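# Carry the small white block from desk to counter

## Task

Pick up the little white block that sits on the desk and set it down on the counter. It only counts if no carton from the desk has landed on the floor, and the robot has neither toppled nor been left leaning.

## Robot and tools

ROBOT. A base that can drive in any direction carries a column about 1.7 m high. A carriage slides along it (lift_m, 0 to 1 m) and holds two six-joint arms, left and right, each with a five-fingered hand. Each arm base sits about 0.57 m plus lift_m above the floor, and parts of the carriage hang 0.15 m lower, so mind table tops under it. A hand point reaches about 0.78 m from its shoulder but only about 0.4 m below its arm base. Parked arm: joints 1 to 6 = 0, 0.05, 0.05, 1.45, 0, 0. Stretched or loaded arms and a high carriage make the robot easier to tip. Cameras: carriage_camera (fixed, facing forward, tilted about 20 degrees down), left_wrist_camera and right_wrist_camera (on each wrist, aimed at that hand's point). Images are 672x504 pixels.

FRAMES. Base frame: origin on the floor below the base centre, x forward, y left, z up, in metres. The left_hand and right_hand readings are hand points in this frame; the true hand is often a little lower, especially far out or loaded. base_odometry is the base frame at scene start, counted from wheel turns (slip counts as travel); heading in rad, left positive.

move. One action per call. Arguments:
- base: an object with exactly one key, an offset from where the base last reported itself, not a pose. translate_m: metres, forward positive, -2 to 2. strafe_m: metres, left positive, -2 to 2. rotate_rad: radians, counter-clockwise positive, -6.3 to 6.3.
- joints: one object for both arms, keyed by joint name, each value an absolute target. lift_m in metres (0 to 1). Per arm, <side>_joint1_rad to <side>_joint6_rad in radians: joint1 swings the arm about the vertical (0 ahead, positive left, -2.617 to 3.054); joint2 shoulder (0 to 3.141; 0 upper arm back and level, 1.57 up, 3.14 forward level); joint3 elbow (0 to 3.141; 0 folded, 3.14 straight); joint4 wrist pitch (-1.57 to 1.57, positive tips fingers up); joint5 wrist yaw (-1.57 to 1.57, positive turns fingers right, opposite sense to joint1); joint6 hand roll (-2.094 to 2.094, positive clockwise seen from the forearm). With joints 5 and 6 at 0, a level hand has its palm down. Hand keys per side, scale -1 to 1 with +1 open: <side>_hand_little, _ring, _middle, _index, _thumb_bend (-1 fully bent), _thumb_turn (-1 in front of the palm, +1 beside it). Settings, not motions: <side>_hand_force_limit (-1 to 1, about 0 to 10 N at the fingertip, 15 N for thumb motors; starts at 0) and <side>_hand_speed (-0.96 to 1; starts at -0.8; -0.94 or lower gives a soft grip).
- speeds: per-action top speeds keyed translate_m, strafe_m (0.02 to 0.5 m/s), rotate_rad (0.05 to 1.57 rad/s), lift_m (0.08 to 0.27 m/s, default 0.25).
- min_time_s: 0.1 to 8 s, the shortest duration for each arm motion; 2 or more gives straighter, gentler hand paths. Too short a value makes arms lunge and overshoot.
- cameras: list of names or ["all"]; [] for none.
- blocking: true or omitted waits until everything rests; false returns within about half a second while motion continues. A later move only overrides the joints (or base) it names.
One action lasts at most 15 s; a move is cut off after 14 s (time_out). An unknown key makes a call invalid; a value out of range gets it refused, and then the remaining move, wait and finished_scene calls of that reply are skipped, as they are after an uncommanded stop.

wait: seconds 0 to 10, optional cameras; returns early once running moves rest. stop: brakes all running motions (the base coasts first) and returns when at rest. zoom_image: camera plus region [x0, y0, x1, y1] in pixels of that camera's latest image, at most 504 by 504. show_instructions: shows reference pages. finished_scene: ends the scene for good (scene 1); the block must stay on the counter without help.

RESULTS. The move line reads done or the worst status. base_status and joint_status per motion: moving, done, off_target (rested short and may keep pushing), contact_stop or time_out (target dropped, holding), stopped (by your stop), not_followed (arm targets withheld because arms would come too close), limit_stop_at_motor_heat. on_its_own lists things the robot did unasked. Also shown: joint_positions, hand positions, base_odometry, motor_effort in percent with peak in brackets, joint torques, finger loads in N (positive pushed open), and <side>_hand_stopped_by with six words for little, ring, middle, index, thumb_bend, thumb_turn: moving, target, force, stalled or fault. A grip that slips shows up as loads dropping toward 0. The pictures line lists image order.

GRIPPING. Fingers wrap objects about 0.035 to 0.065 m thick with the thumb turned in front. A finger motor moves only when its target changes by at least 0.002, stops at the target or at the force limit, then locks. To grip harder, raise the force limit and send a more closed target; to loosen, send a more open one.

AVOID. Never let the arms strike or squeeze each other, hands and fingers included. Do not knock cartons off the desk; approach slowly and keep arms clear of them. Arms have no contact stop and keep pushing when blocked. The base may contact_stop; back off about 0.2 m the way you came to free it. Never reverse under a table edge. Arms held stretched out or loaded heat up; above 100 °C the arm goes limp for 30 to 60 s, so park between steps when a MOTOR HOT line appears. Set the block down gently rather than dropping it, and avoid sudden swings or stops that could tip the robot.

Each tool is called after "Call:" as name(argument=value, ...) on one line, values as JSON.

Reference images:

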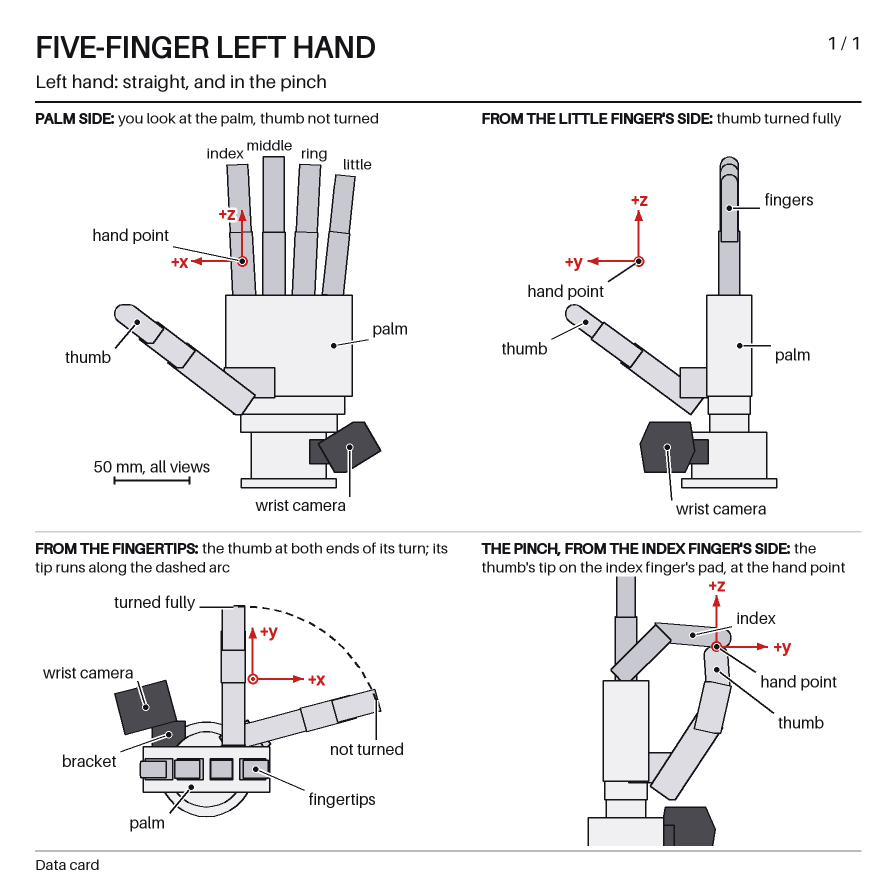

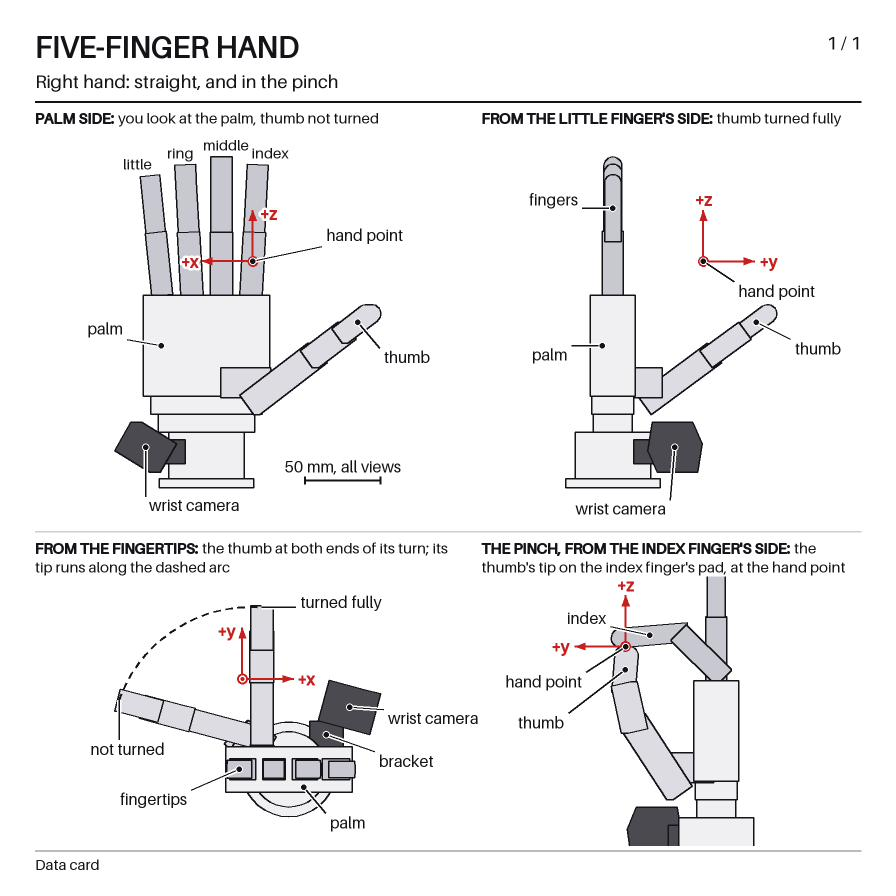

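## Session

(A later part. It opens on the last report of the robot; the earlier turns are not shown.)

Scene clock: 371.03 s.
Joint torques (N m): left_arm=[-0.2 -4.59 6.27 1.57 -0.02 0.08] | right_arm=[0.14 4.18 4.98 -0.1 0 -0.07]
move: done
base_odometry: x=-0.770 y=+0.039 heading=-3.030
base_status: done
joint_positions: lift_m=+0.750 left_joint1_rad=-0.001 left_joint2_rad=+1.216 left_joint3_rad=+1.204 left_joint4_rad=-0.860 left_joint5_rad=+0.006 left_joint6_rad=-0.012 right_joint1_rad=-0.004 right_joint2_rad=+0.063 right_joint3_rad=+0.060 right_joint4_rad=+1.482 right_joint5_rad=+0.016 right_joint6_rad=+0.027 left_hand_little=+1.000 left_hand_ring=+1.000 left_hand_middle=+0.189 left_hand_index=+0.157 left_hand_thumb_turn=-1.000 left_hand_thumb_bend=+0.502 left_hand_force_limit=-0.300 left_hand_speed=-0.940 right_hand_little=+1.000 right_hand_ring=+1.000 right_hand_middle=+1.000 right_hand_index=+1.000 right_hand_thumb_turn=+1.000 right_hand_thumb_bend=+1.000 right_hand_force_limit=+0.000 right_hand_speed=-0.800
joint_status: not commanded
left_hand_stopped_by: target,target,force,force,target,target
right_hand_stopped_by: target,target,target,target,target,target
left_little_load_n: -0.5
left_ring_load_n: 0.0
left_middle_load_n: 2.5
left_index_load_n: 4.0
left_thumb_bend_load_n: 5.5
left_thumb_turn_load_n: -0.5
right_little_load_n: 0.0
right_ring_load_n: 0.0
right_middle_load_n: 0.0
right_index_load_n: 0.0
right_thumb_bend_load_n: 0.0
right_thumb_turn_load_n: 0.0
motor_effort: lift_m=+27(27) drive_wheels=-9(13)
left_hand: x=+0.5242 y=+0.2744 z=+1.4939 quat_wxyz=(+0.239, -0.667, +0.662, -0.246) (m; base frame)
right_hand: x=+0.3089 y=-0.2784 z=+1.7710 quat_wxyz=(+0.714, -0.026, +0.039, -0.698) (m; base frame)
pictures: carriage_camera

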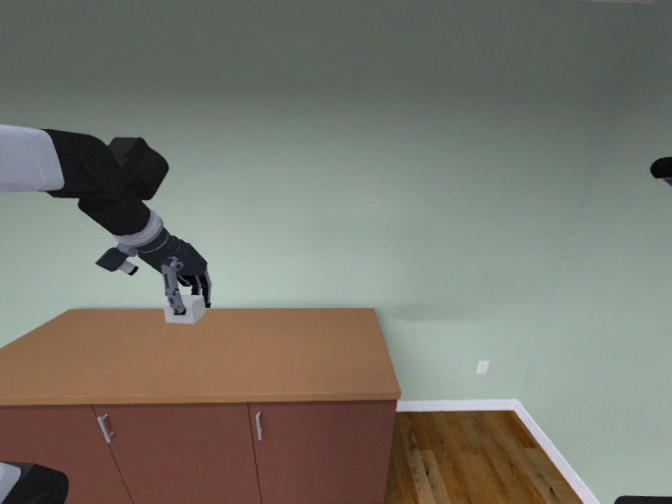

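Call:
move(base={"translate_m": 0.35}, speeds={"translate_m": 0.2}, cameras=["carriage_camera"])

Call:
move(joints={"left_joint1_rad": 0, "left_joint2_rad": 2.4, "left_joint3_rad": 1.3, "left_joint4_rad": 0.23}, min_time_s=4, cameras=["left_wrist_camera", "carriage_camera"])

Scene clock: 378.43 s.
Joint torques (N m): left_arm=[-0.18 -4.4 6.37 1.55 -0.01 0.07] | right_arm=[0.16 4.16 5.01 -0.14 0 -0.07]
move: done
base_odometry: x=-1.117 y=-0.001 heading=-3.029
base_status: done
joint_positions: lift_m=+0.750 left_joint1_rad=-0.001 left_joint2_rad=+1.215 left_joint3_rad=+1.204 left_joint4_rad=-0.861 left_joint5_rad=+0.006 left_joint6_rad=-0.012 right_joint1_rad=-0.004 right_joint2_rad=+0.063 right_joint3_rad=+0.060 right_joint4_rad=+1.483 right_joint5_rad=+0.016 right_joint6_rad=+0.027 left_hand_little=+1.000 left_hand_ring=+1.000 left_hand_middle=+0.189 left_hand_index=+0.157 left_hand_thumb_turn=-1.000 left_hand_thumb_bend=+0.502 left_hand_force_limit=-0.300 left_hand_speed=-0.940 right_hand_little=+1.000 right_hand_ring=+1.000 right_hand_middle=+1.000 right_hand_index=+1.000 right_hand_thumb_turn=+1.000 right_hand_thumb_bend=+1.000 right_hand_force_limit=+0.000 right_hand_speed=-0.800
joint_status: not commanded
left_hand_stopped_by: target,target,force,force,target,target
right_hand_stopped_by: target,target,target,target,target,target
left_little_load_n: 0.0
left_ring_load_n: 0.0
left_middle_load_n: 2.5
left_index_load_n: 4.5
left_thumb_bend_load_n: 5.5
left_thumb_turn_load_n: -0.5
right_little_load_n: 0.0
right_ring_load_n: 0.0
right_middle_load_n: 0.0
right_index_load_n: 0.0
right_thumb_bend_load_n: 0.0
right_thumb_turn_load_n: 0.0
motor_effort: lift_m=+27(27) drive_wheels=-9(11)
left_hand: x=+0.5237 y=+0.2744 z=+1.4940 quat_wxyz=(+0.239, -0.667, +0.662, -0.245) (m; base frame)
right_hand: x=+0.3086 y=-0.2784 z=+1.7711 quat_wxyz=(+0.714, -0.026, +0.038, -0.698) (m; base frame)
pictures: carriage_camera

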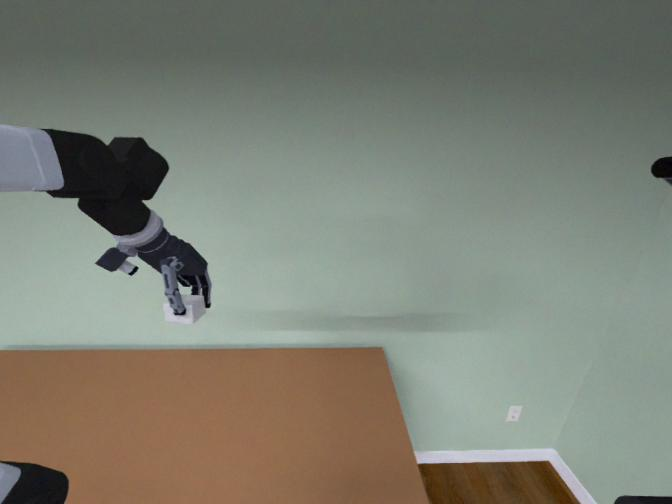

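Scene clock: 382.73 s.
Joint torques (N m): left_arm=[-0.12 -8.91 7.28 1.83 0.04 0.1] | right_arm=[0.16 4.18 4.98 -0.14 -0.01 -0.07]
move: done
base_odometry: x=-1.117 y=-0.001 heading=-3.029
base_status: not commanded
joint_positions: lift_m=+0.750 left_joint1_rad=-0.001 left_joint2_rad=+2.387 left_joint3_rad=+1.276 left_joint4_rad=+0.201 left_joint5_rad=+0.006 left_joint6_rad=-0.012 right_joint1_rad=-0.004 right_joint2_rad=+0.063 right_joint3_rad=+0.060 right_joint4_rad=+1.483 right_joint5_rad=+0.016 right_joint6_rad=+0.027 left_hand_little=+1.000 left_hand_ring=+1.000 left_hand_middle=+0.189 left_hand_index=+0.157 left_hand_thumb_turn=-1.000 left_hand_thumb_bend=+0.502 left_hand_force_limit=-0.300 left_hand_speed=-0.940 right_hand_little=+1.000 right_hand_ring=+1.000 right_hand_middle=+1.000 right_hand_index=+1.000 right_hand_thumb_turn=+1.000 right_hand_thumb_bend=+1.000 right_hand_force_limit=+0.000 right_hand_speed=-0.800
joint_status: all done
left_hand_stopped_by: target,target,force,force,target,target
right_hand_stopped_by: target,target,target,target,target,target
left_little_load_n: 0.0
left_ring_load_n: 0.0
left_middle_load_n: 2.5
left_index_load_n: 4.5
left_thumb_bend_load_n: 5.5
left_thumb_turn_load_n: -0.5
right_little_load_n: 0.0
right_ring_load_n: 0.5
right_middle_load_n: 0.0
right_index_load_n: 0.0
right_thumb_bend_load_n: 0.0
right_thumb_turn_load_n: 0.0
motor_effort: lift_m=+27(27) drive_wheels=-8(9)
left_hand: x=+0.7154 y=+0.2742 z=+1.1723 quat_wxyz=(+0.226, -0.672, +0.666, -0.233) (m; base frame)
right_hand: x=+0.3086 y=-0.2784 z=+1.7711 quat_wxyz=(+0.714, -0.026, +0.038, -0.698) (m; base frame)
pictures: carriage_camera, left_wrist_camera

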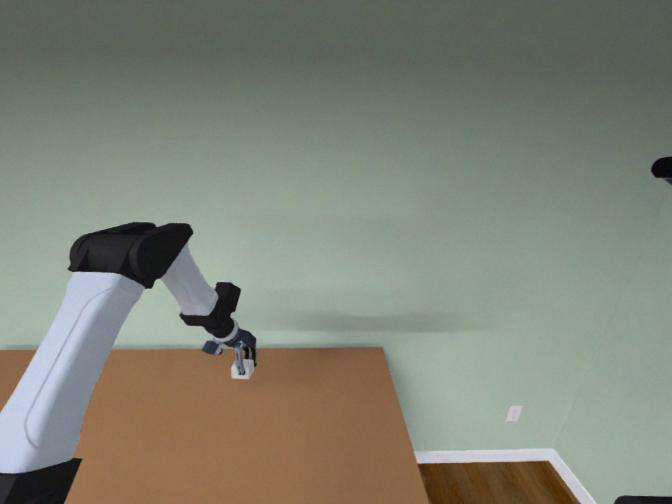

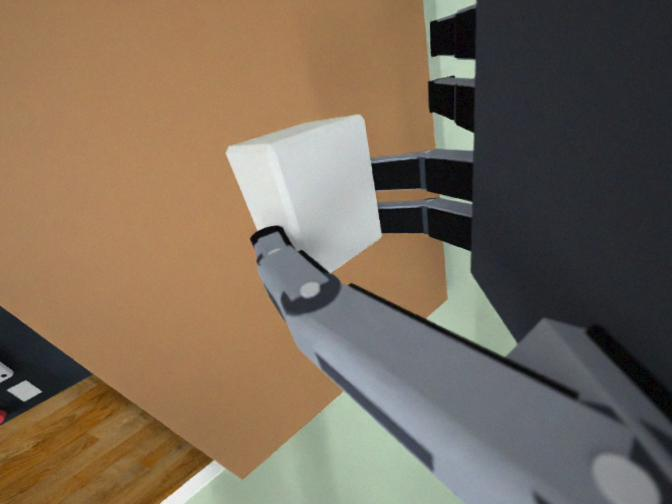

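Call:
move(joints={"left_joint2_rad": 2.497, "left_joint3_rad": 1.35, "left_joint4_rad": 0.282, "lift_m": 0.62}, min_time_s=1.5, speeds={"lift_m": 0.12}, cameras=["left_wrist_camera", "carriage_camera"])

Call:
zoom_image(camera="carriage_camera", region=[170, 260, 370, 400])

Scene clock: 391.33 s.
Joint torques (N m): left_arm=[-0.06 -9.4 7.01 1.78 0.03 0.1] | right_arm=[0.16 4.16 4.94 -0.12 0 -0.07]
move: done
base_odometry: x=-1.117 y=-0.001 heading=-3.029
base_status: not commanded
joint_positions: lift_m=+0.620 left_joint1_rad=-0.001 left_joint2_rad=+2.486 left_joint3_rad=+1.328 left_joint4_rad=+0.254 left_joint5_rad=+0.006 left_joint6_rad=-0.012 right_joint1_rad=-0.004 right_joint2_rad=+0.063 right_joint3_rad=+0.060 right_joint4_rad=+1.483 right_joint5_rad=+0.016 right_joint6_rad=+0.027 left_hand_little=+1.000 left_hand_ring=+1.000 left_hand_middle=+0.189 left_hand_index=+0.157 left_hand_thumb_turn=-1.000 left_hand_thumb_bend=+0.502 left_hand_force_limit=-0.300 left_hand_speed=-0.940 right_hand_little=+1.000 right_hand_ring=+1.000 right_hand_middle=+1.000 right_hand_index=+1.000 right_hand_thumb_turn=+1.000 right_hand_thumb_bend=+1.000 right_hand_force_limit=+0.000 right_hand_speed=-0.800
joint_status: all done
left_hand_stopped_by: target,target,force,force,target,target
right_hand_stopped_by: target,target,target,target,target,target
left_little_load_n: 0.0
left_ring_load_n: 0.0
left_middle_load_n: 2.0
left_index_load_n: 4.5
left_thumb_bend_load_n: 5.5
left_thumb_turn_load_n: -0.5
right_little_load_n: -0.5
right_ring_load_n: 0.0
right_middle_load_n: 0.0
right_index_load_n: 0.0
right_thumb_bend_load_n: 0.0
right_thumb_turn_load_n: 0.0
motor_effort: lift_m=+25(26) drive_wheels=+3(9)
left_hand: x=+0.7247 y=+0.2742 z=+1.0160 quat_wxyz=(+0.228, -0.671, +0.665, -0.235) (m; base frame)
right_hand: x=+0.3087 y=-0.2784 z=+1.6413 quat_wxyz=(+0.714, -0.026, +0.038, -0.698) (m; base frame)
pictures: carriage_camera, left_wrist_camera

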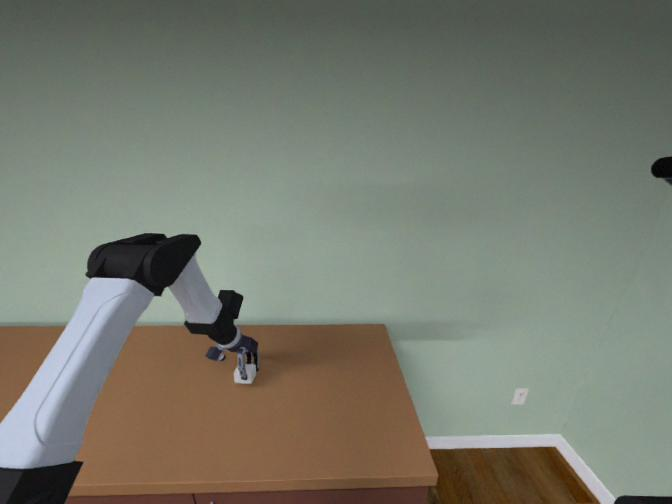

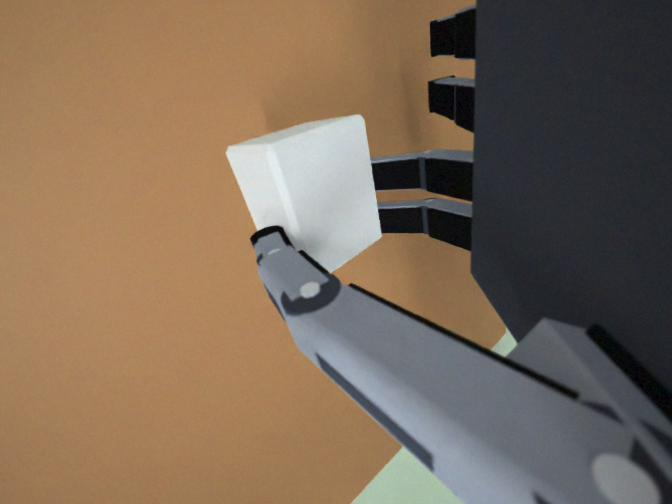

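Scaled by 2.520 from the camera's 672x504 image, which has a finer 960x720 frame.

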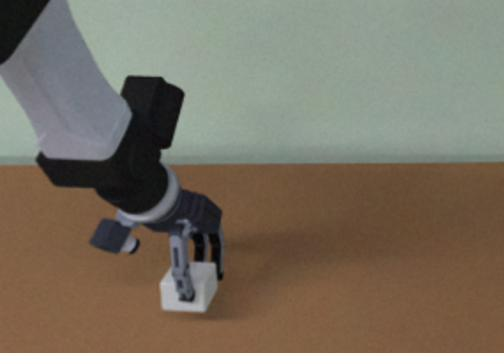

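Call:
move(joints={"lift_m": 0.56, "left_joint4_rad": 0.312}, min_time_s=1, speeds={"lift_m": 0.1}, cameras=["left_wrist_camera", "carriage_camera"])

Call:
zoom_image(camera="carriage_camera", region=[170, 260, 370, 400])

Scene clock: 397.50 s.
Joint torques (N m): left_arm=[-0.18 -9.78 6.28 1.85 0.01 0.12] | right_arm=[0.13 4.18 4.98 -0.13 -0.01 -0.07]
move: done
base_odometry: x=-1.117 y=-0.001 heading=-3.029
base_status: not commanded
joint_positions: lift_m=+0.560 left_joint1_rad=-0.001 left_joint2_rad=+2.491 left_joint3_rad=+1.332 left_joint4_rad=+0.283 left_joint5_rad=+0.006 left_joint6_rad=-0.012 right_joint1_rad=-0.004 right_joint2_rad=+0.063 right_joint3_rad=+0.060 right_joint4_rad=+1.483 right_joint5_rad=+0.016 right_joint6_rad=+0.027 left_hand_little=+1.000 left_hand_ring=+1.000 left_hand_middle=+0.189 left_hand_index=+0.157 left_hand_thumb_turn=-1.000 left_hand_thumb_bend=+0.502 left_hand_force_limit=-0.300 left_hand_speed=-0.940 right_hand_little=+1.000 right_hand_ring=+1.000 right_hand_middle=+1.000 right_hand_index=+1.000 right_hand_thumb_turn=+1.000 right_hand_thumb_bend=+1.000 right_hand_force_limit=+0.000 right_hand_speed=-0.800
joint_status: all done
left_hand_stopped_by: target,target,force,force,target,target
right_hand_stopped_by: target,target,target,target,target,target
left_little_load_n: 0.0
left_ring_load_n: 0.0
left_middle_load_n: 2.5
left_index_load_n: 4.5
left_thumb_bend_load_n: 5.5
left_thumb_turn_load_n: -0.5
right_little_load_n: 0.0
right_ring_load_n: 0.0
right_middle_load_n: 0.0
right_index_load_n: 0.0
right_thumb_bend_load_n: 0.0
right_thumb_turn_load_n: 0.0
motor_effort: lift_m=+26(27) drive_wheels=-9(9)
left_hand: x=+0.7325 y=+0.2742 z=+0.9585 quat_wxyz=(+0.238, -0.668, +0.662, -0.244) (m; base frame)
right_hand: x=+0.3088 y=-0.2784 z=+1.5812 quat_wxyz=(+0.714, -0.026, +0.038, -0.698) (m; base frame)
pictures: carriage_camera, left_wrist_camera

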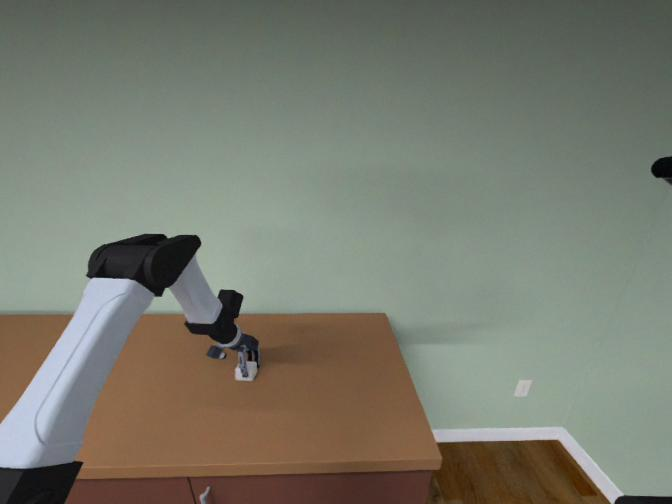

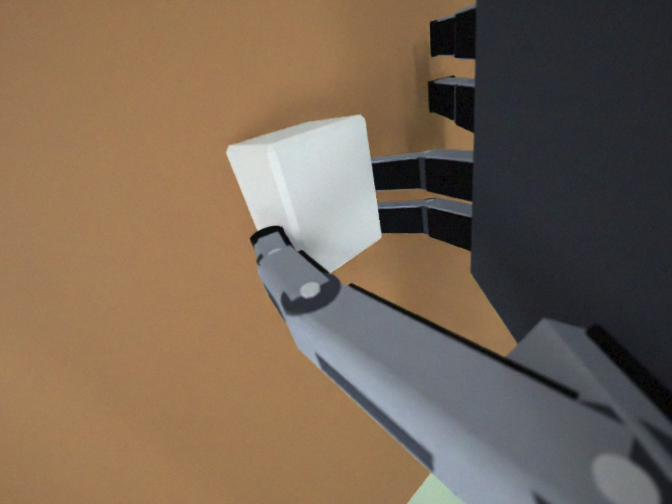

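Scaled by 2.520 from the camera's 672x504 image, which has a finer 960x720 frame.

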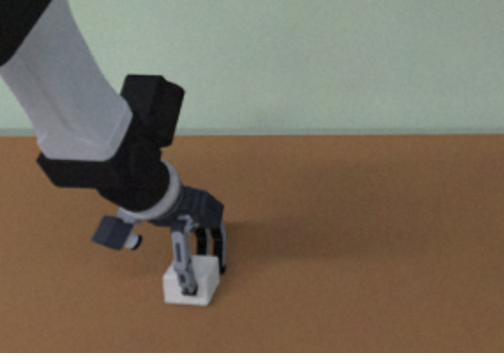

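Call:
move(joints={"lift_m": 0.535}, speeds={"lift_m": 0.08}, cameras=["left_wrist_camera"])

Call:
move(joints={"lift_m": 0.522}, speeds={"lift_m": 0.08}, cameras=["left_wrist_camera", "carriage_camera"])

Call:
zoom_image(camera="carriage_camera", region=[170, 260, 370, 400])

Scene clock: 401.13 s.
Joint torques (N m): left_arm=[-0.09 -9.55 5.11 1.39 0.08 0.11] | right_arm=[0.14 4.19 5.03 -0.14 0 -0.07]
move: done
base_odometry: x=-1.117 y=-0.001 heading=-3.029
base_status: not commanded
joint_positions: lift_m=+0.535 left_joint1_rad=-0.001 left_joint2_rad=+2.485 left_joint3_rad=+1.351 left_joint4_rad=+0.340 left_joint5_rad=+0.007 left_joint6_rad=-0.012 right_joint1_rad=-0.004 right_joint2_rad=+0.063 right_joint3_rad=+0.060 right_joint4_rad=+1.483 right_joint5_rad=+0.016 right_joint6_rad=+0.027 left_hand_little=+1.000 left_hand_ring=+1.000 left_hand_middle=+0.188 left_hand_index=+0.157 left_hand_thumb_turn=-1.000 left_hand_thumb_bend=+0.503 left_hand_force_limit=-0.300 left_hand_speed=-0.940 right_hand_little=+1.000 right_hand_ring=+1.000 right_hand_middle=+1.000 right_hand_index=+1.000 right_hand_thumb_turn=+1.000 right_hand_thumb_bend=+1.000 right_hand_force_limit=+0.000 right_hand_speed=-0.800
joint_status: all done
left_hand_stopped_by: target,target,force,force,target,target
right_hand_stopped_by: target,target,target,target,target,target
left_little_load_n: 0.0
left_ring_load_n: 0.0
left_middle_load_n: -1.0
left_index_load_n: 3.0
left_thumb_bend_load_n: 7.0
left_thumb_turn_load_n: 0.5
right_little_load_n: 0.0
right_ring_load_n: 0.0
right_middle_load_n: 0.0
right_index_load_n: 0.0
right_thumb_bend_load_n: 0.0
right_thumb_turn_load_n: 0.0
motor_effort: lift_m=+24(24) drive_wheels=+4(9)
left_hand: x=+0.7558 y=+0.2741 z=+0.9499 quat_wxyz=(+0.264, -0.657, +0.652, -0.272) (m; base frame)
right_hand: x=+0.3087 y=-0.2784 z=+1.5565 quat_wxyz=(+0.714, -0.026, +0.038, -0.698) (m; base frame)
pictures: left_wrist_camera

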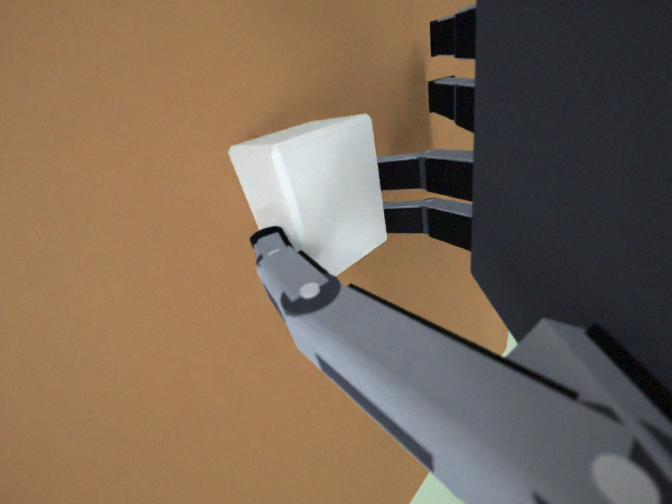

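Scene clock: 401.67 s.
Joint torques (N m): left_arm=[-0.06 -8.05 5.23 1.14 0 0.12] | right_arm=[0.16 4.18 5.01 -0.11 -0.01 -0.07]
move: done
base_odometry: x=-1.117 y=-0.001 heading=-3.029
base_status: not commanded
joint_positions: lift_m=+0.522 left_joint1_rad=-0.001 left_joint2_rad=+2.469 left_joint3_rad=+1.353 left_joint4_rad=+0.358 left_joint5_rad=+0.007 left_joint6_rad=-0.012 right_joint1_rad=-0.004 right_joint2_rad=+0.063 right_joint3_rad=+0.060 right_joint4_rad=+1.483 right_joint5_rad=+0.016 right_joint6_rad=+0.027 left_hand_little=+1.000 left_hand_ring=+1.000 left_hand_middle=+0.188 left_hand_index=+0.157 left_hand_thumb_turn=-1.000 left_hand_thumb_bend=+0.503 left_hand_force_limit=-0.300 left_hand_speed=-0.940 right_hand_little=+1.000 right_hand_ring=+1.000 right_hand_middle=+1.000 right_hand_index=+1.000 right_hand_thumb_turn=+1.000 right_hand_thumb_bend=+1.000 right_hand_force_limit=+0.000 right_hand_speed=-0.800
joint_status: all done
left_hand_stopped_by: target,target,force,force,target,target
right_hand_stopped_by: target,target,target,target,target,target
left_little_load_n: 0.0
left_ring_load_n: 0.0
left_middle_load_n: -3.5
left_index_load_n: 2.0
left_thumb_bend_load_n: 5.0
left_thumb_turn_load_n: 0.5
right_little_load_n: 0.0
right_ring_load_n: 0.0
right_middle_load_n: 0.0
right_index_load_n: 0.0
right_thumb_bend_load_n: 0.0
right_thumb_turn_load_n: 0.0
motor_effort: lift_m=+23(24) drive_wheels=+4(4)
left_hand: x=+0.7652 y=+0.2740 z=+0.9486 quat_wxyz=(+0.276, -0.652, +0.647, -0.284) (m; base frame)
right_hand: x=+0.3087 y=-0.2784 z=+1.5435 quat_wxyz=(+0.714, -0.026, +0.038, -0.698) (m; base frame)
pictures: carriage_camera, left_wrist_camera

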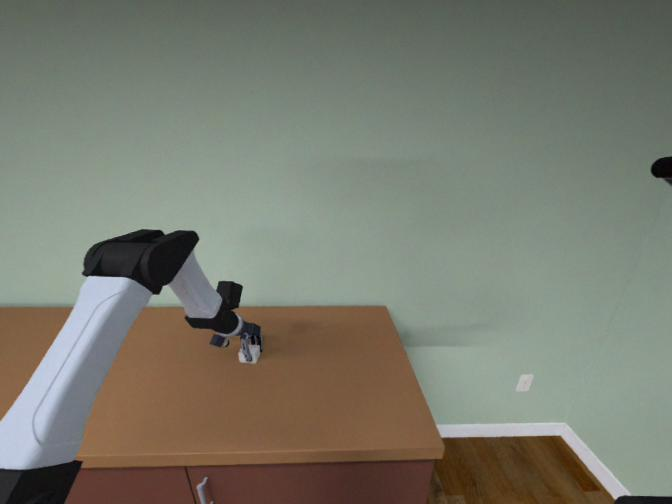

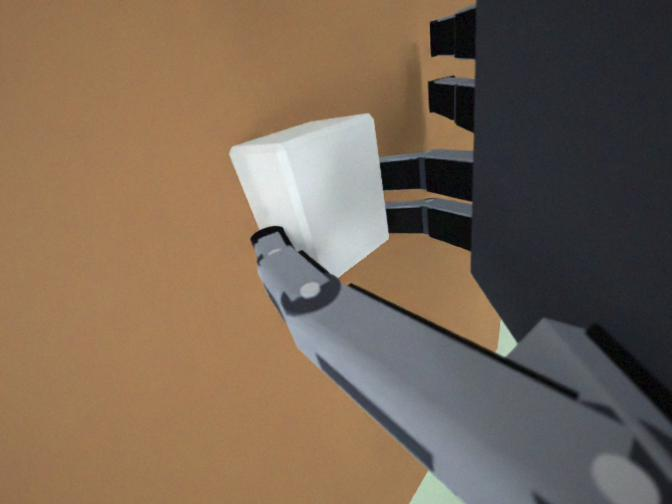

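Scaled by 2.520 from the camera's 672x504 image, which has a finer 960x720 frame.

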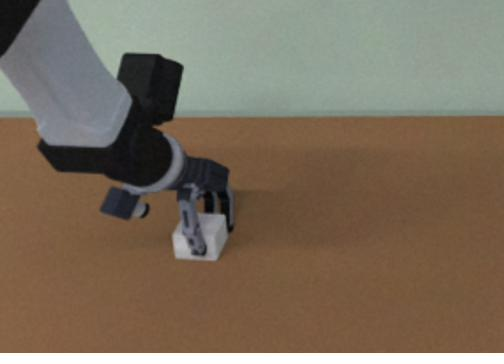

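Call:
move(joints={"lift_m": 0.551}, speeds={"lift_m": 0.08}, cameras=["left_wrist_camera", "carriage_camera"])

Call:
zoom_image(camera="carriage_camera", region=[170, 280, 350, 400])

Scene clock: 406.57 s.
Joint torques (N m): left_arm=[-0.05 -9.44 4.86 1.54 0.01 0.1] | right_arm=[0.14 4.18 5 -0.13 0 -0.07]
move: done
base_odometry: x=-1.117 y=-0.001 heading=-3.029
base_status: not commanded
joint_positions: lift_m=+0.551 left_joint1_rad=-0.001 left_joint2_rad=+2.486 left_joint3_rad=+1.351 left_joint4_rad=+0.315 left_joint5_rad=+0.007 left_joint6_rad=-0.012 right_joint1_rad=-0.004 right_joint2_rad=+0.063 right_joint3_rad=+0.060 right_joint4_rad=+1.482 right_joint5_rad=+0.016 right_joint6_rad=+0.027 left_hand_little=+1.000 left_hand_ring=+1.000 left_hand_middle=+0.188 left_hand_index=+0.157 left_hand_thumb_turn=-1.000 left_hand_thumb_bend=+0.502 left_hand_force_limit=-0.300 left_hand_speed=-0.940 right_hand_little=+1.000 right_hand_ring=+1.000 right_hand_middle=+1.000 right_hand_index=+1.000 right_hand_thumb_turn=+1.000 right_hand_thumb_bend=+1.000 right_hand_force_limit=+0.000 right_hand_speed=-0.800
joint_status: all done
left_hand_stopped_by: target,target,force,force,target,target
right_hand_stopped_by: target,target,target,target,target,target
left_little_load_n: 0.0
left_ring_load_n: 0.0
left_middle_load_n: 0.0
left_index_load_n: 3.5
left_thumb_bend_load_n: 3.5
left_thumb_turn_load_n: -0.5
right_little_load_n: 0.0
right_ring_load_n: 0.0
right_middle_load_n: 0.0
right_index_load_n: 0.0
right_thumb_bend_load_n: 0.0
right_thumb_turn_load_n: 0.0
motor_effort: lift_m=+28(32) drive_wheels=+3(4)
left_hand: x=+0.7497 y=+0.2740 z=+0.9613 quat_wxyz=(+0.255, -0.660, +0.655, -0.263) (m; base frame)
right_hand: x=+0.3089 y=-0.2784 z=+1.5719 quat_wxyz=(+0.714, -0.026, +0.039, -0.698) (m; base frame)
pictures: carriage_camera, left_wrist_camera

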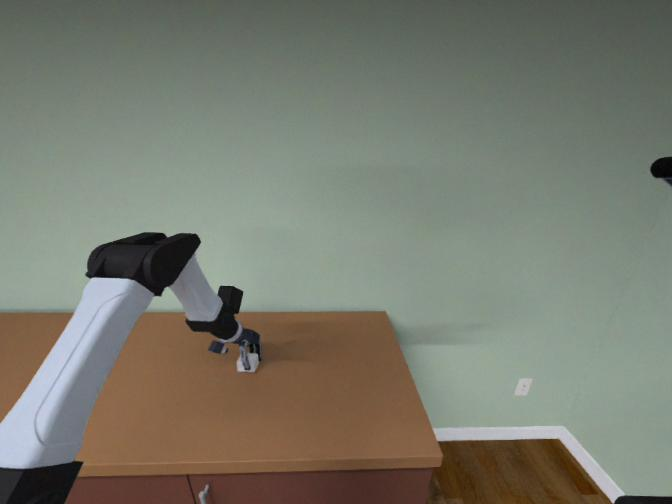

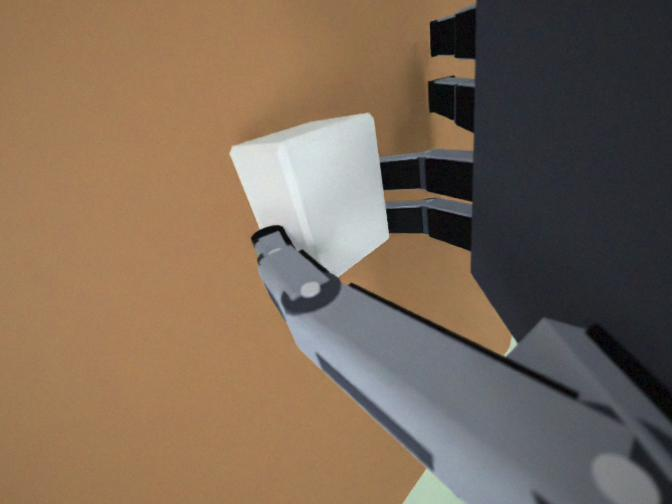

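Scaled by 2.800 from the camera's 672x504 image, which has a finer 960x720 frame.

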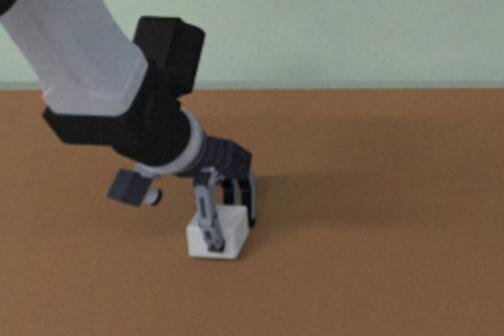

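Call:
move(joints={"lift_m": 0.543}, speeds={"lift_m": 0.08}, cameras=[])

Call:
move(joints={"left_hand_thumb_bend": 0.6, "left_hand_index": 0.25, "left_hand_middle": 0.28, "left_hand_speed": -0.92}, cameras=["left_wrist_camera"])

Scene clock: 410.57 s.
Joint torques (N m): left_arm=[-0.13 -9.62 5.22 1.54 0 0.12] | right_arm=[0.16 4.26 5.01 -0.14 0 -0.06]
move: done
base_odometry: x=-1.117 y=-0.001 heading=-3.029
base_status: not commanded
joint_positions: lift_m=+0.543 left_joint1_rad=-0.001 left_joint2_rad=+2.488 left_joint3_rad=+1.351 left_joint4_rad=+0.318 left_joint5_rad=+0.007 left_joint6_rad=-0.012 right_joint1_rad=-0.004 right_joint2_rad=+0.063 right_joint3_rad=+0.060 right_joint4_rad=+1.483 right_joint5_rad=+0.016 right_joint6_rad=+0.027 left_hand_little=+1.000 left_hand_ring=+1.000 left_hand_middle=+0.188 left_hand_index=+0.157 left_hand_thumb_turn=-1.000 left_hand_thumb_bend=+0.502 left_hand_force_limit=-0.300 left_hand_speed=-0.940 right_hand_little=+1.000 right_hand_ring=+1.000 right_hand_middle=+1.000 right_hand_index=+1.000 right_hand_thumb_turn=+1.000 right_hand_thumb_bend=+1.000 right_hand_force_limit=+0.000 right_hand_speed=-0.800
joint_status: all done
left_hand_stopped_by: target,target,force,force,target,target
right_hand_stopped_by: target,target,target,target,target,target
left_little_load_n: 0.0
left_ring_load_n: 0.0
left_middle_load_n: -1.5
left_index_load_n: 3.0
left_thumb_bend_load_n: 3.5
left_thumb_turn_load_n: -0.5
right_little_load_n: 0.0
right_ring_load_n: 0.0
right_middle_load_n: 0.0
right_index_load_n: 0.0
right_thumb_bend_load_n: 0.0
right_thumb_turn_load_n: 0.0
motor_effort: lift_m=+25(26) drive_wheels=+3(8)
left_hand: x=+0.7497 y=+0.2740 z=+0.9529 quat_wxyz=(+0.256, -0.660, +0.655, -0.263) (m; base frame)
right_hand: x=+0.3088 y=-0.2784 z=+1.5643 quat_wxyz=(+0.714, -0.026, +0.038, -0.698) (m; base frame)
pictures: none
No camera images: "cameras" was empty.

Scene clock: 411.90 s.
Joint torques (N m): left_arm=[-0.08 -9.81 5.2 1.56 -0.01 0.12] | right_arm=[0.13 4.21 5 -0.14 -0.01 -0.07]
move: done
base_odometry: x=-1.117 y=-0.001 heading=-3.029
base_status: not commanded
joint_positions: lift_m=+0.543 left_joint1_rad=-0.001 left_joint2_rad=+2.488 left_joint3_rad=+1.351 left_joint4_rad=+0.317 left_joint5_rad=+0.007 left_joint6_rad=-0.012 right_joint1_rad=-0.004 right_joint2_rad=+0.063 right_joint3_rad=+0.060 right_joint4_rad=+1.483 right_joint5_rad=+0.016 right_joint6_rad=+0.027 left_hand_little=+1.000 left_hand_ring=+1.000 left_hand_middle=+0.278 left_hand_index=+0.250 left_hand_thumb_turn=-1.000 left_hand_thumb_bend=+0.600 left_hand_force_limit=-0.300 left_hand_speed=-0.920 right_hand_little=+1.000 right_hand_ring=+1.000 right_hand_middle=+1.000 right_hand_index=+1.000 right_hand_thumb_turn=+1.000 right_hand_thumb_bend=+1.000 right_hand_force_limit=+0.000 right_hand_speed=-0.800
joint_status: all done
left_hand_stopped_by: target,target,target,target,target,target
right_hand_stopped_by: target,target,target,target,target,target
left_little_load_n: 0.0
left_ring_load_n: 0.0
left_middle_load_n: -7.0
left_index_load_n: 0.0
left_thumb_bend_load_n: 0.0
left_thumb_turn_load_n: 0.0
right_little_load_n: 0.0
right_ring_load_n: 0.0
right_middle_load_n: 0.0
right_index_load_n: 0.0
right_thumb_bend_load_n: 0.0
right_thumb_turn_load_n: 0.0
motor_effort: lift_m=+25(25) drive_wheels=+3(3)
left_hand: x=+0.7494 y=+0.2740 z=+0.9528 quat_wxyz=(+0.255, -0.661, +0.655, -0.263) (m; base frame)
right_hand: x=+0.3088 y=-0.2784 z=+1.5643 quat_wxyz=(+0.714, -0.026, +0.038, -0.698) (m; base frame)
pictures: left_wrist_camera

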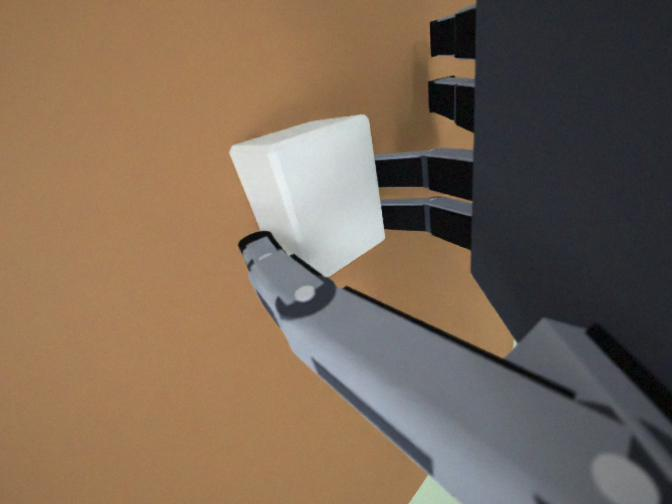

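Call:
move(joints={"lift_m": 0.557}, speeds={"lift_m": 0.08}, cameras=[])

Call:
move(joints={"left_hand_thumb_bend": 1, "left_hand_index": 0.6, "left_hand_middle": 0.6, "left_hand_speed": -0.85}, cameras=["left_wrist_camera"])

Call:
move(joints={"lift_m": 0.7}, speeds={"lift_m": 0.1}, cameras=["left_wrist_camera", "carriage_camera"])

Scene clock: 416.33 s.
Joint torques (N m): left_arm=[-0.31 -10.25 4.79 1.6 0.02 0.11] | right_arm=[0.17 4.21 5.05 -0.12 0 -0.07]
move: done
base_odometry: x=-1.117 y=-0.001 heading=-3.029
base_status: not commanded
joint_positions: lift_m=+0.557 left_joint1_rad=-0.001 left_joint2_rad=+2.490 left_joint3_rad=+1.351 left_joint4_rad=+0.311 left_joint5_rad=+0.007 left_joint6_rad=-0.012 right_joint1_rad=-0.004 right_joint2_rad=+0.063 right_joint3_rad=+0.060 right_joint4_rad=+1.482 right_joint5_rad=+0.016 right_joint6_rad=+0.027 left_hand_little=+1.000 left_hand_ring=+1.000 left_hand_middle=+0.279 left_hand_index=+0.250 left_hand_thumb_turn=-1.000 left_hand_thumb_bend=+0.600 left_hand_force_limit=-0.300 left_hand_speed=-0.920 right_hand_little=+1.000 right_hand_ring=+1.000 right_hand_middle=+1.000 right_hand_index=+1.000 right_hand_thumb_turn=+1.000 right_hand_thumb_bend=+1.000 right_hand_force_limit=+0.000 right_hand_speed=-0.800
joint_status: all done
left_hand_stopped_by: target,target,target,target,target,target
right_hand_stopped_by: target,target,target,target,target,target
left_little_load_n: 0.0
left_ring_load_n: -0.5
left_middle_load_n: 0.0
left_index_load_n: 0.0
left_thumb_bend_load_n: 0.0
left_thumb_turn_load_n: 0.0
right_little_load_n: 0.0
right_ring_load_n: 0.0
right_middle_load_n: 0.0
right_index_load_n: 0.0
right_thumb_bend_load_n: 0.0
right_thumb_turn_load_n: 0.0
motor_effort: lift_m=+27(32) drive_wheels=+3(9)
left_hand: x=+0.7473 y=+0.2740 z=+0.9646 quat_wxyz=(+0.252, -0.662, +0.656, -0.260) (m; base frame)
right_hand: x=+0.3089 y=-0.2784 z=+1.5780 quat_wxyz=(+0.714, -0.026, +0.039, -0.698) (m; base frame)
pictures: none
No camera images: "cameras" was empty.

Scene clock: 418.67 s.
Joint torques (N m): left_arm=[-0.28 -9.76 5.11 1.59 -0.01 0.11] | right_arm=[0.14 4.22 5.01 -0.13 -0.01 -0.07]
move: done
base_odometry: x=-1.117 y=-0.001 heading=-3.029
base_status: not commanded
joint_positions: lift_m=+0.557 left_joint1_rad=-0.001 left_joint2_rad=+2.490 left_joint3_rad=+1.351 left_joint4_rad=+0.311 left_joint5_rad=+0.007 left_joint6_rad=-0.012 right_joint1_rad=-0.004 right_joint2_rad=+0.063 right_joint3_rad=+0.060 right_joint4_rad=+1.482 right_joint5_rad=+0.016 right_joint6_rad=+0.027 left_hand_little=+1.000 left_hand_ring=+1.000 left_hand_middle=+0.600 left_hand_index=+0.600 left_hand_thumb_turn=-1.000 left_hand_thumb_bend=+1.000 left_hand_force_limit=-0.300 left_hand_speed=-0.850 right_hand_little=+1.000 right_hand_ring=+1.000 right_hand_middle=+1.000 right_hand_index=+1.000 right_hand_thumb_turn=+1.000 right_hand_thumb_bend=+1.000 right_hand_force_limit=+0.000 right_hand_speed=-0.800
joint_status: all done
left_hand_stopped_by: target,target,target,target,target,target
right_hand_stopped_by: target,target,target,target,target,target
left_little_load_n: 0.0
left_ring_load_n: 0.0
left_middle_load_n: 0.0
left_index_load_n: 0.0
left_thumb_bend_load_n: 0.0
left_thumb_turn_load_n: 0.0
right_little_load_n: 0.0
right_ring_load_n: 0.0
right_middle_load_n: 0.0
right_index_load_n: 0.0
right_thumb_bend_load_n: 0.0
right_thumb_turn_load_n: 0.0
motor_effort: lift_m=+27(27) drive_wheels=+3(8)
left_hand: x=+0.7473 y=+0.2740 z=+0.9646 quat_wxyz=(+0.252, -0.662, +0.656, -0.260) (m; base frame)
right_hand: x=+0.3089 y=-0.2784 z=+1.5780 quat_wxyz=(+0.714, -0.026, +0.039, -0.698) (m; base frame)
pictures: left_wrist_camera

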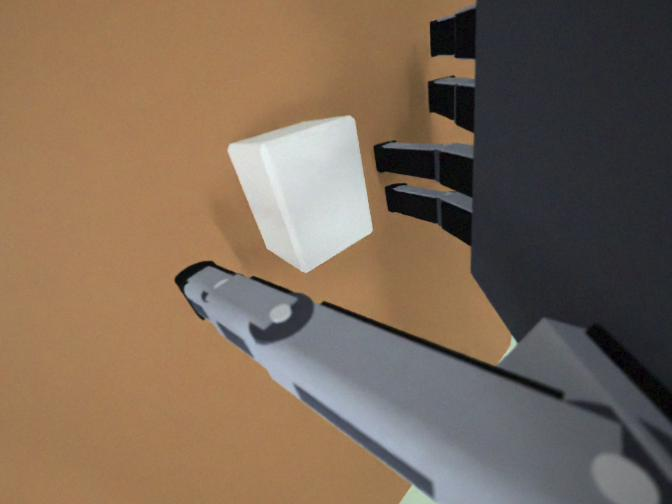

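Scene clock: 420.47 s.
Joint torques (N m): left_arm=[-0.12 -10.29 5.03 1.61 -0.01 0.07] | right_arm=[0.14 4.19 5 -0.13 -0.01 -0.07]
move: done
base_odometry: x=-1.117 y=-0.001 heading=-3.029
base_status: not commanded
joint_positions: lift_m=+0.700 left_joint1_rad=-0.001 left_joint2_rad=+2.493 left_joint3_rad=+1.351 left_joint4_rad=+0.307 left_joint5_rad=+0.007 left_joint6_rad=-0.012 right_joint1_rad=-0.004 right_joint2_rad=+0.063 right_joint3_rad=+0.060 right_joint4_rad=+1.482 right_joint5_rad=+0.016 right_joint6_rad=+0.027 left_hand_little=+1.000 left_hand_ring=+1.000 left_hand_middle=+0.600 left_hand_index=+0.600 left_hand_thumb_turn=-1.000 left_hand_thumb_bend=+1.000 left_hand_force_limit=-0.300 left_hand_speed=-0.850 right_hand_little=+1.000 right_hand_ring=+1.000 right_hand_middle=+1.000 right_hand_index=+1.000 right_hand_thumb_turn=+1.000 right_hand_thumb_bend=+1.000 right_hand_force_limit=+0.000 right_hand_speed=-0.800
joint_status: all done
left_hand_stopped_by: target,target,target,target,target,target
right_hand_stopped_by: target,target,target,target,target,target
left_little_load_n: 0.0
left_ring_load_n: 0.0
left_middle_load_n: 0.0
left_index_load_n: 0.0
left_thumb_bend_load_n: 0.0
left_thumb_turn_load_n: 0.0
right_little_load_n: 0.0
right_ring_load_n: 0.0
right_middle_load_n: 0.0
right_index_load_n: 0.5
right_thumb_bend_load_n: 0.0
right_thumb_turn_load_n: 0.0
motor_effort: lift_m=+27(33) drive_wheels=+3(3)
left_hand: x=+0.7456 y=+0.2740 z=+1.1056 quat_wxyz=(+0.250, -0.662, +0.657, -0.258) (m; base frame)
right_hand: x=+0.3089 y=-0.2784 z=+1.7210 quat_wxyz=(+0.714, -0.026, +0.039, -0.698) (m; base frame)
pictures: carriage_camera, left_wrist_camera

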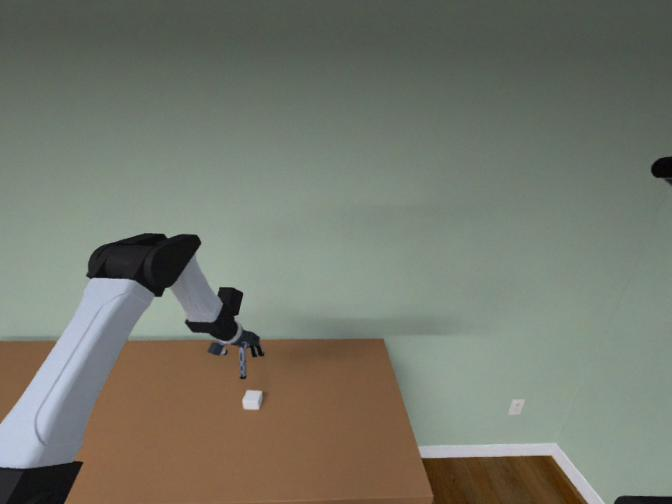

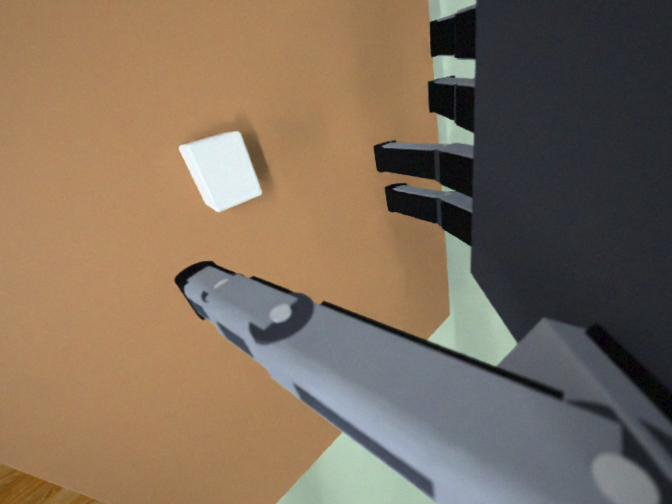

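Call:
finished_scene()

The scene is finished: the task was done.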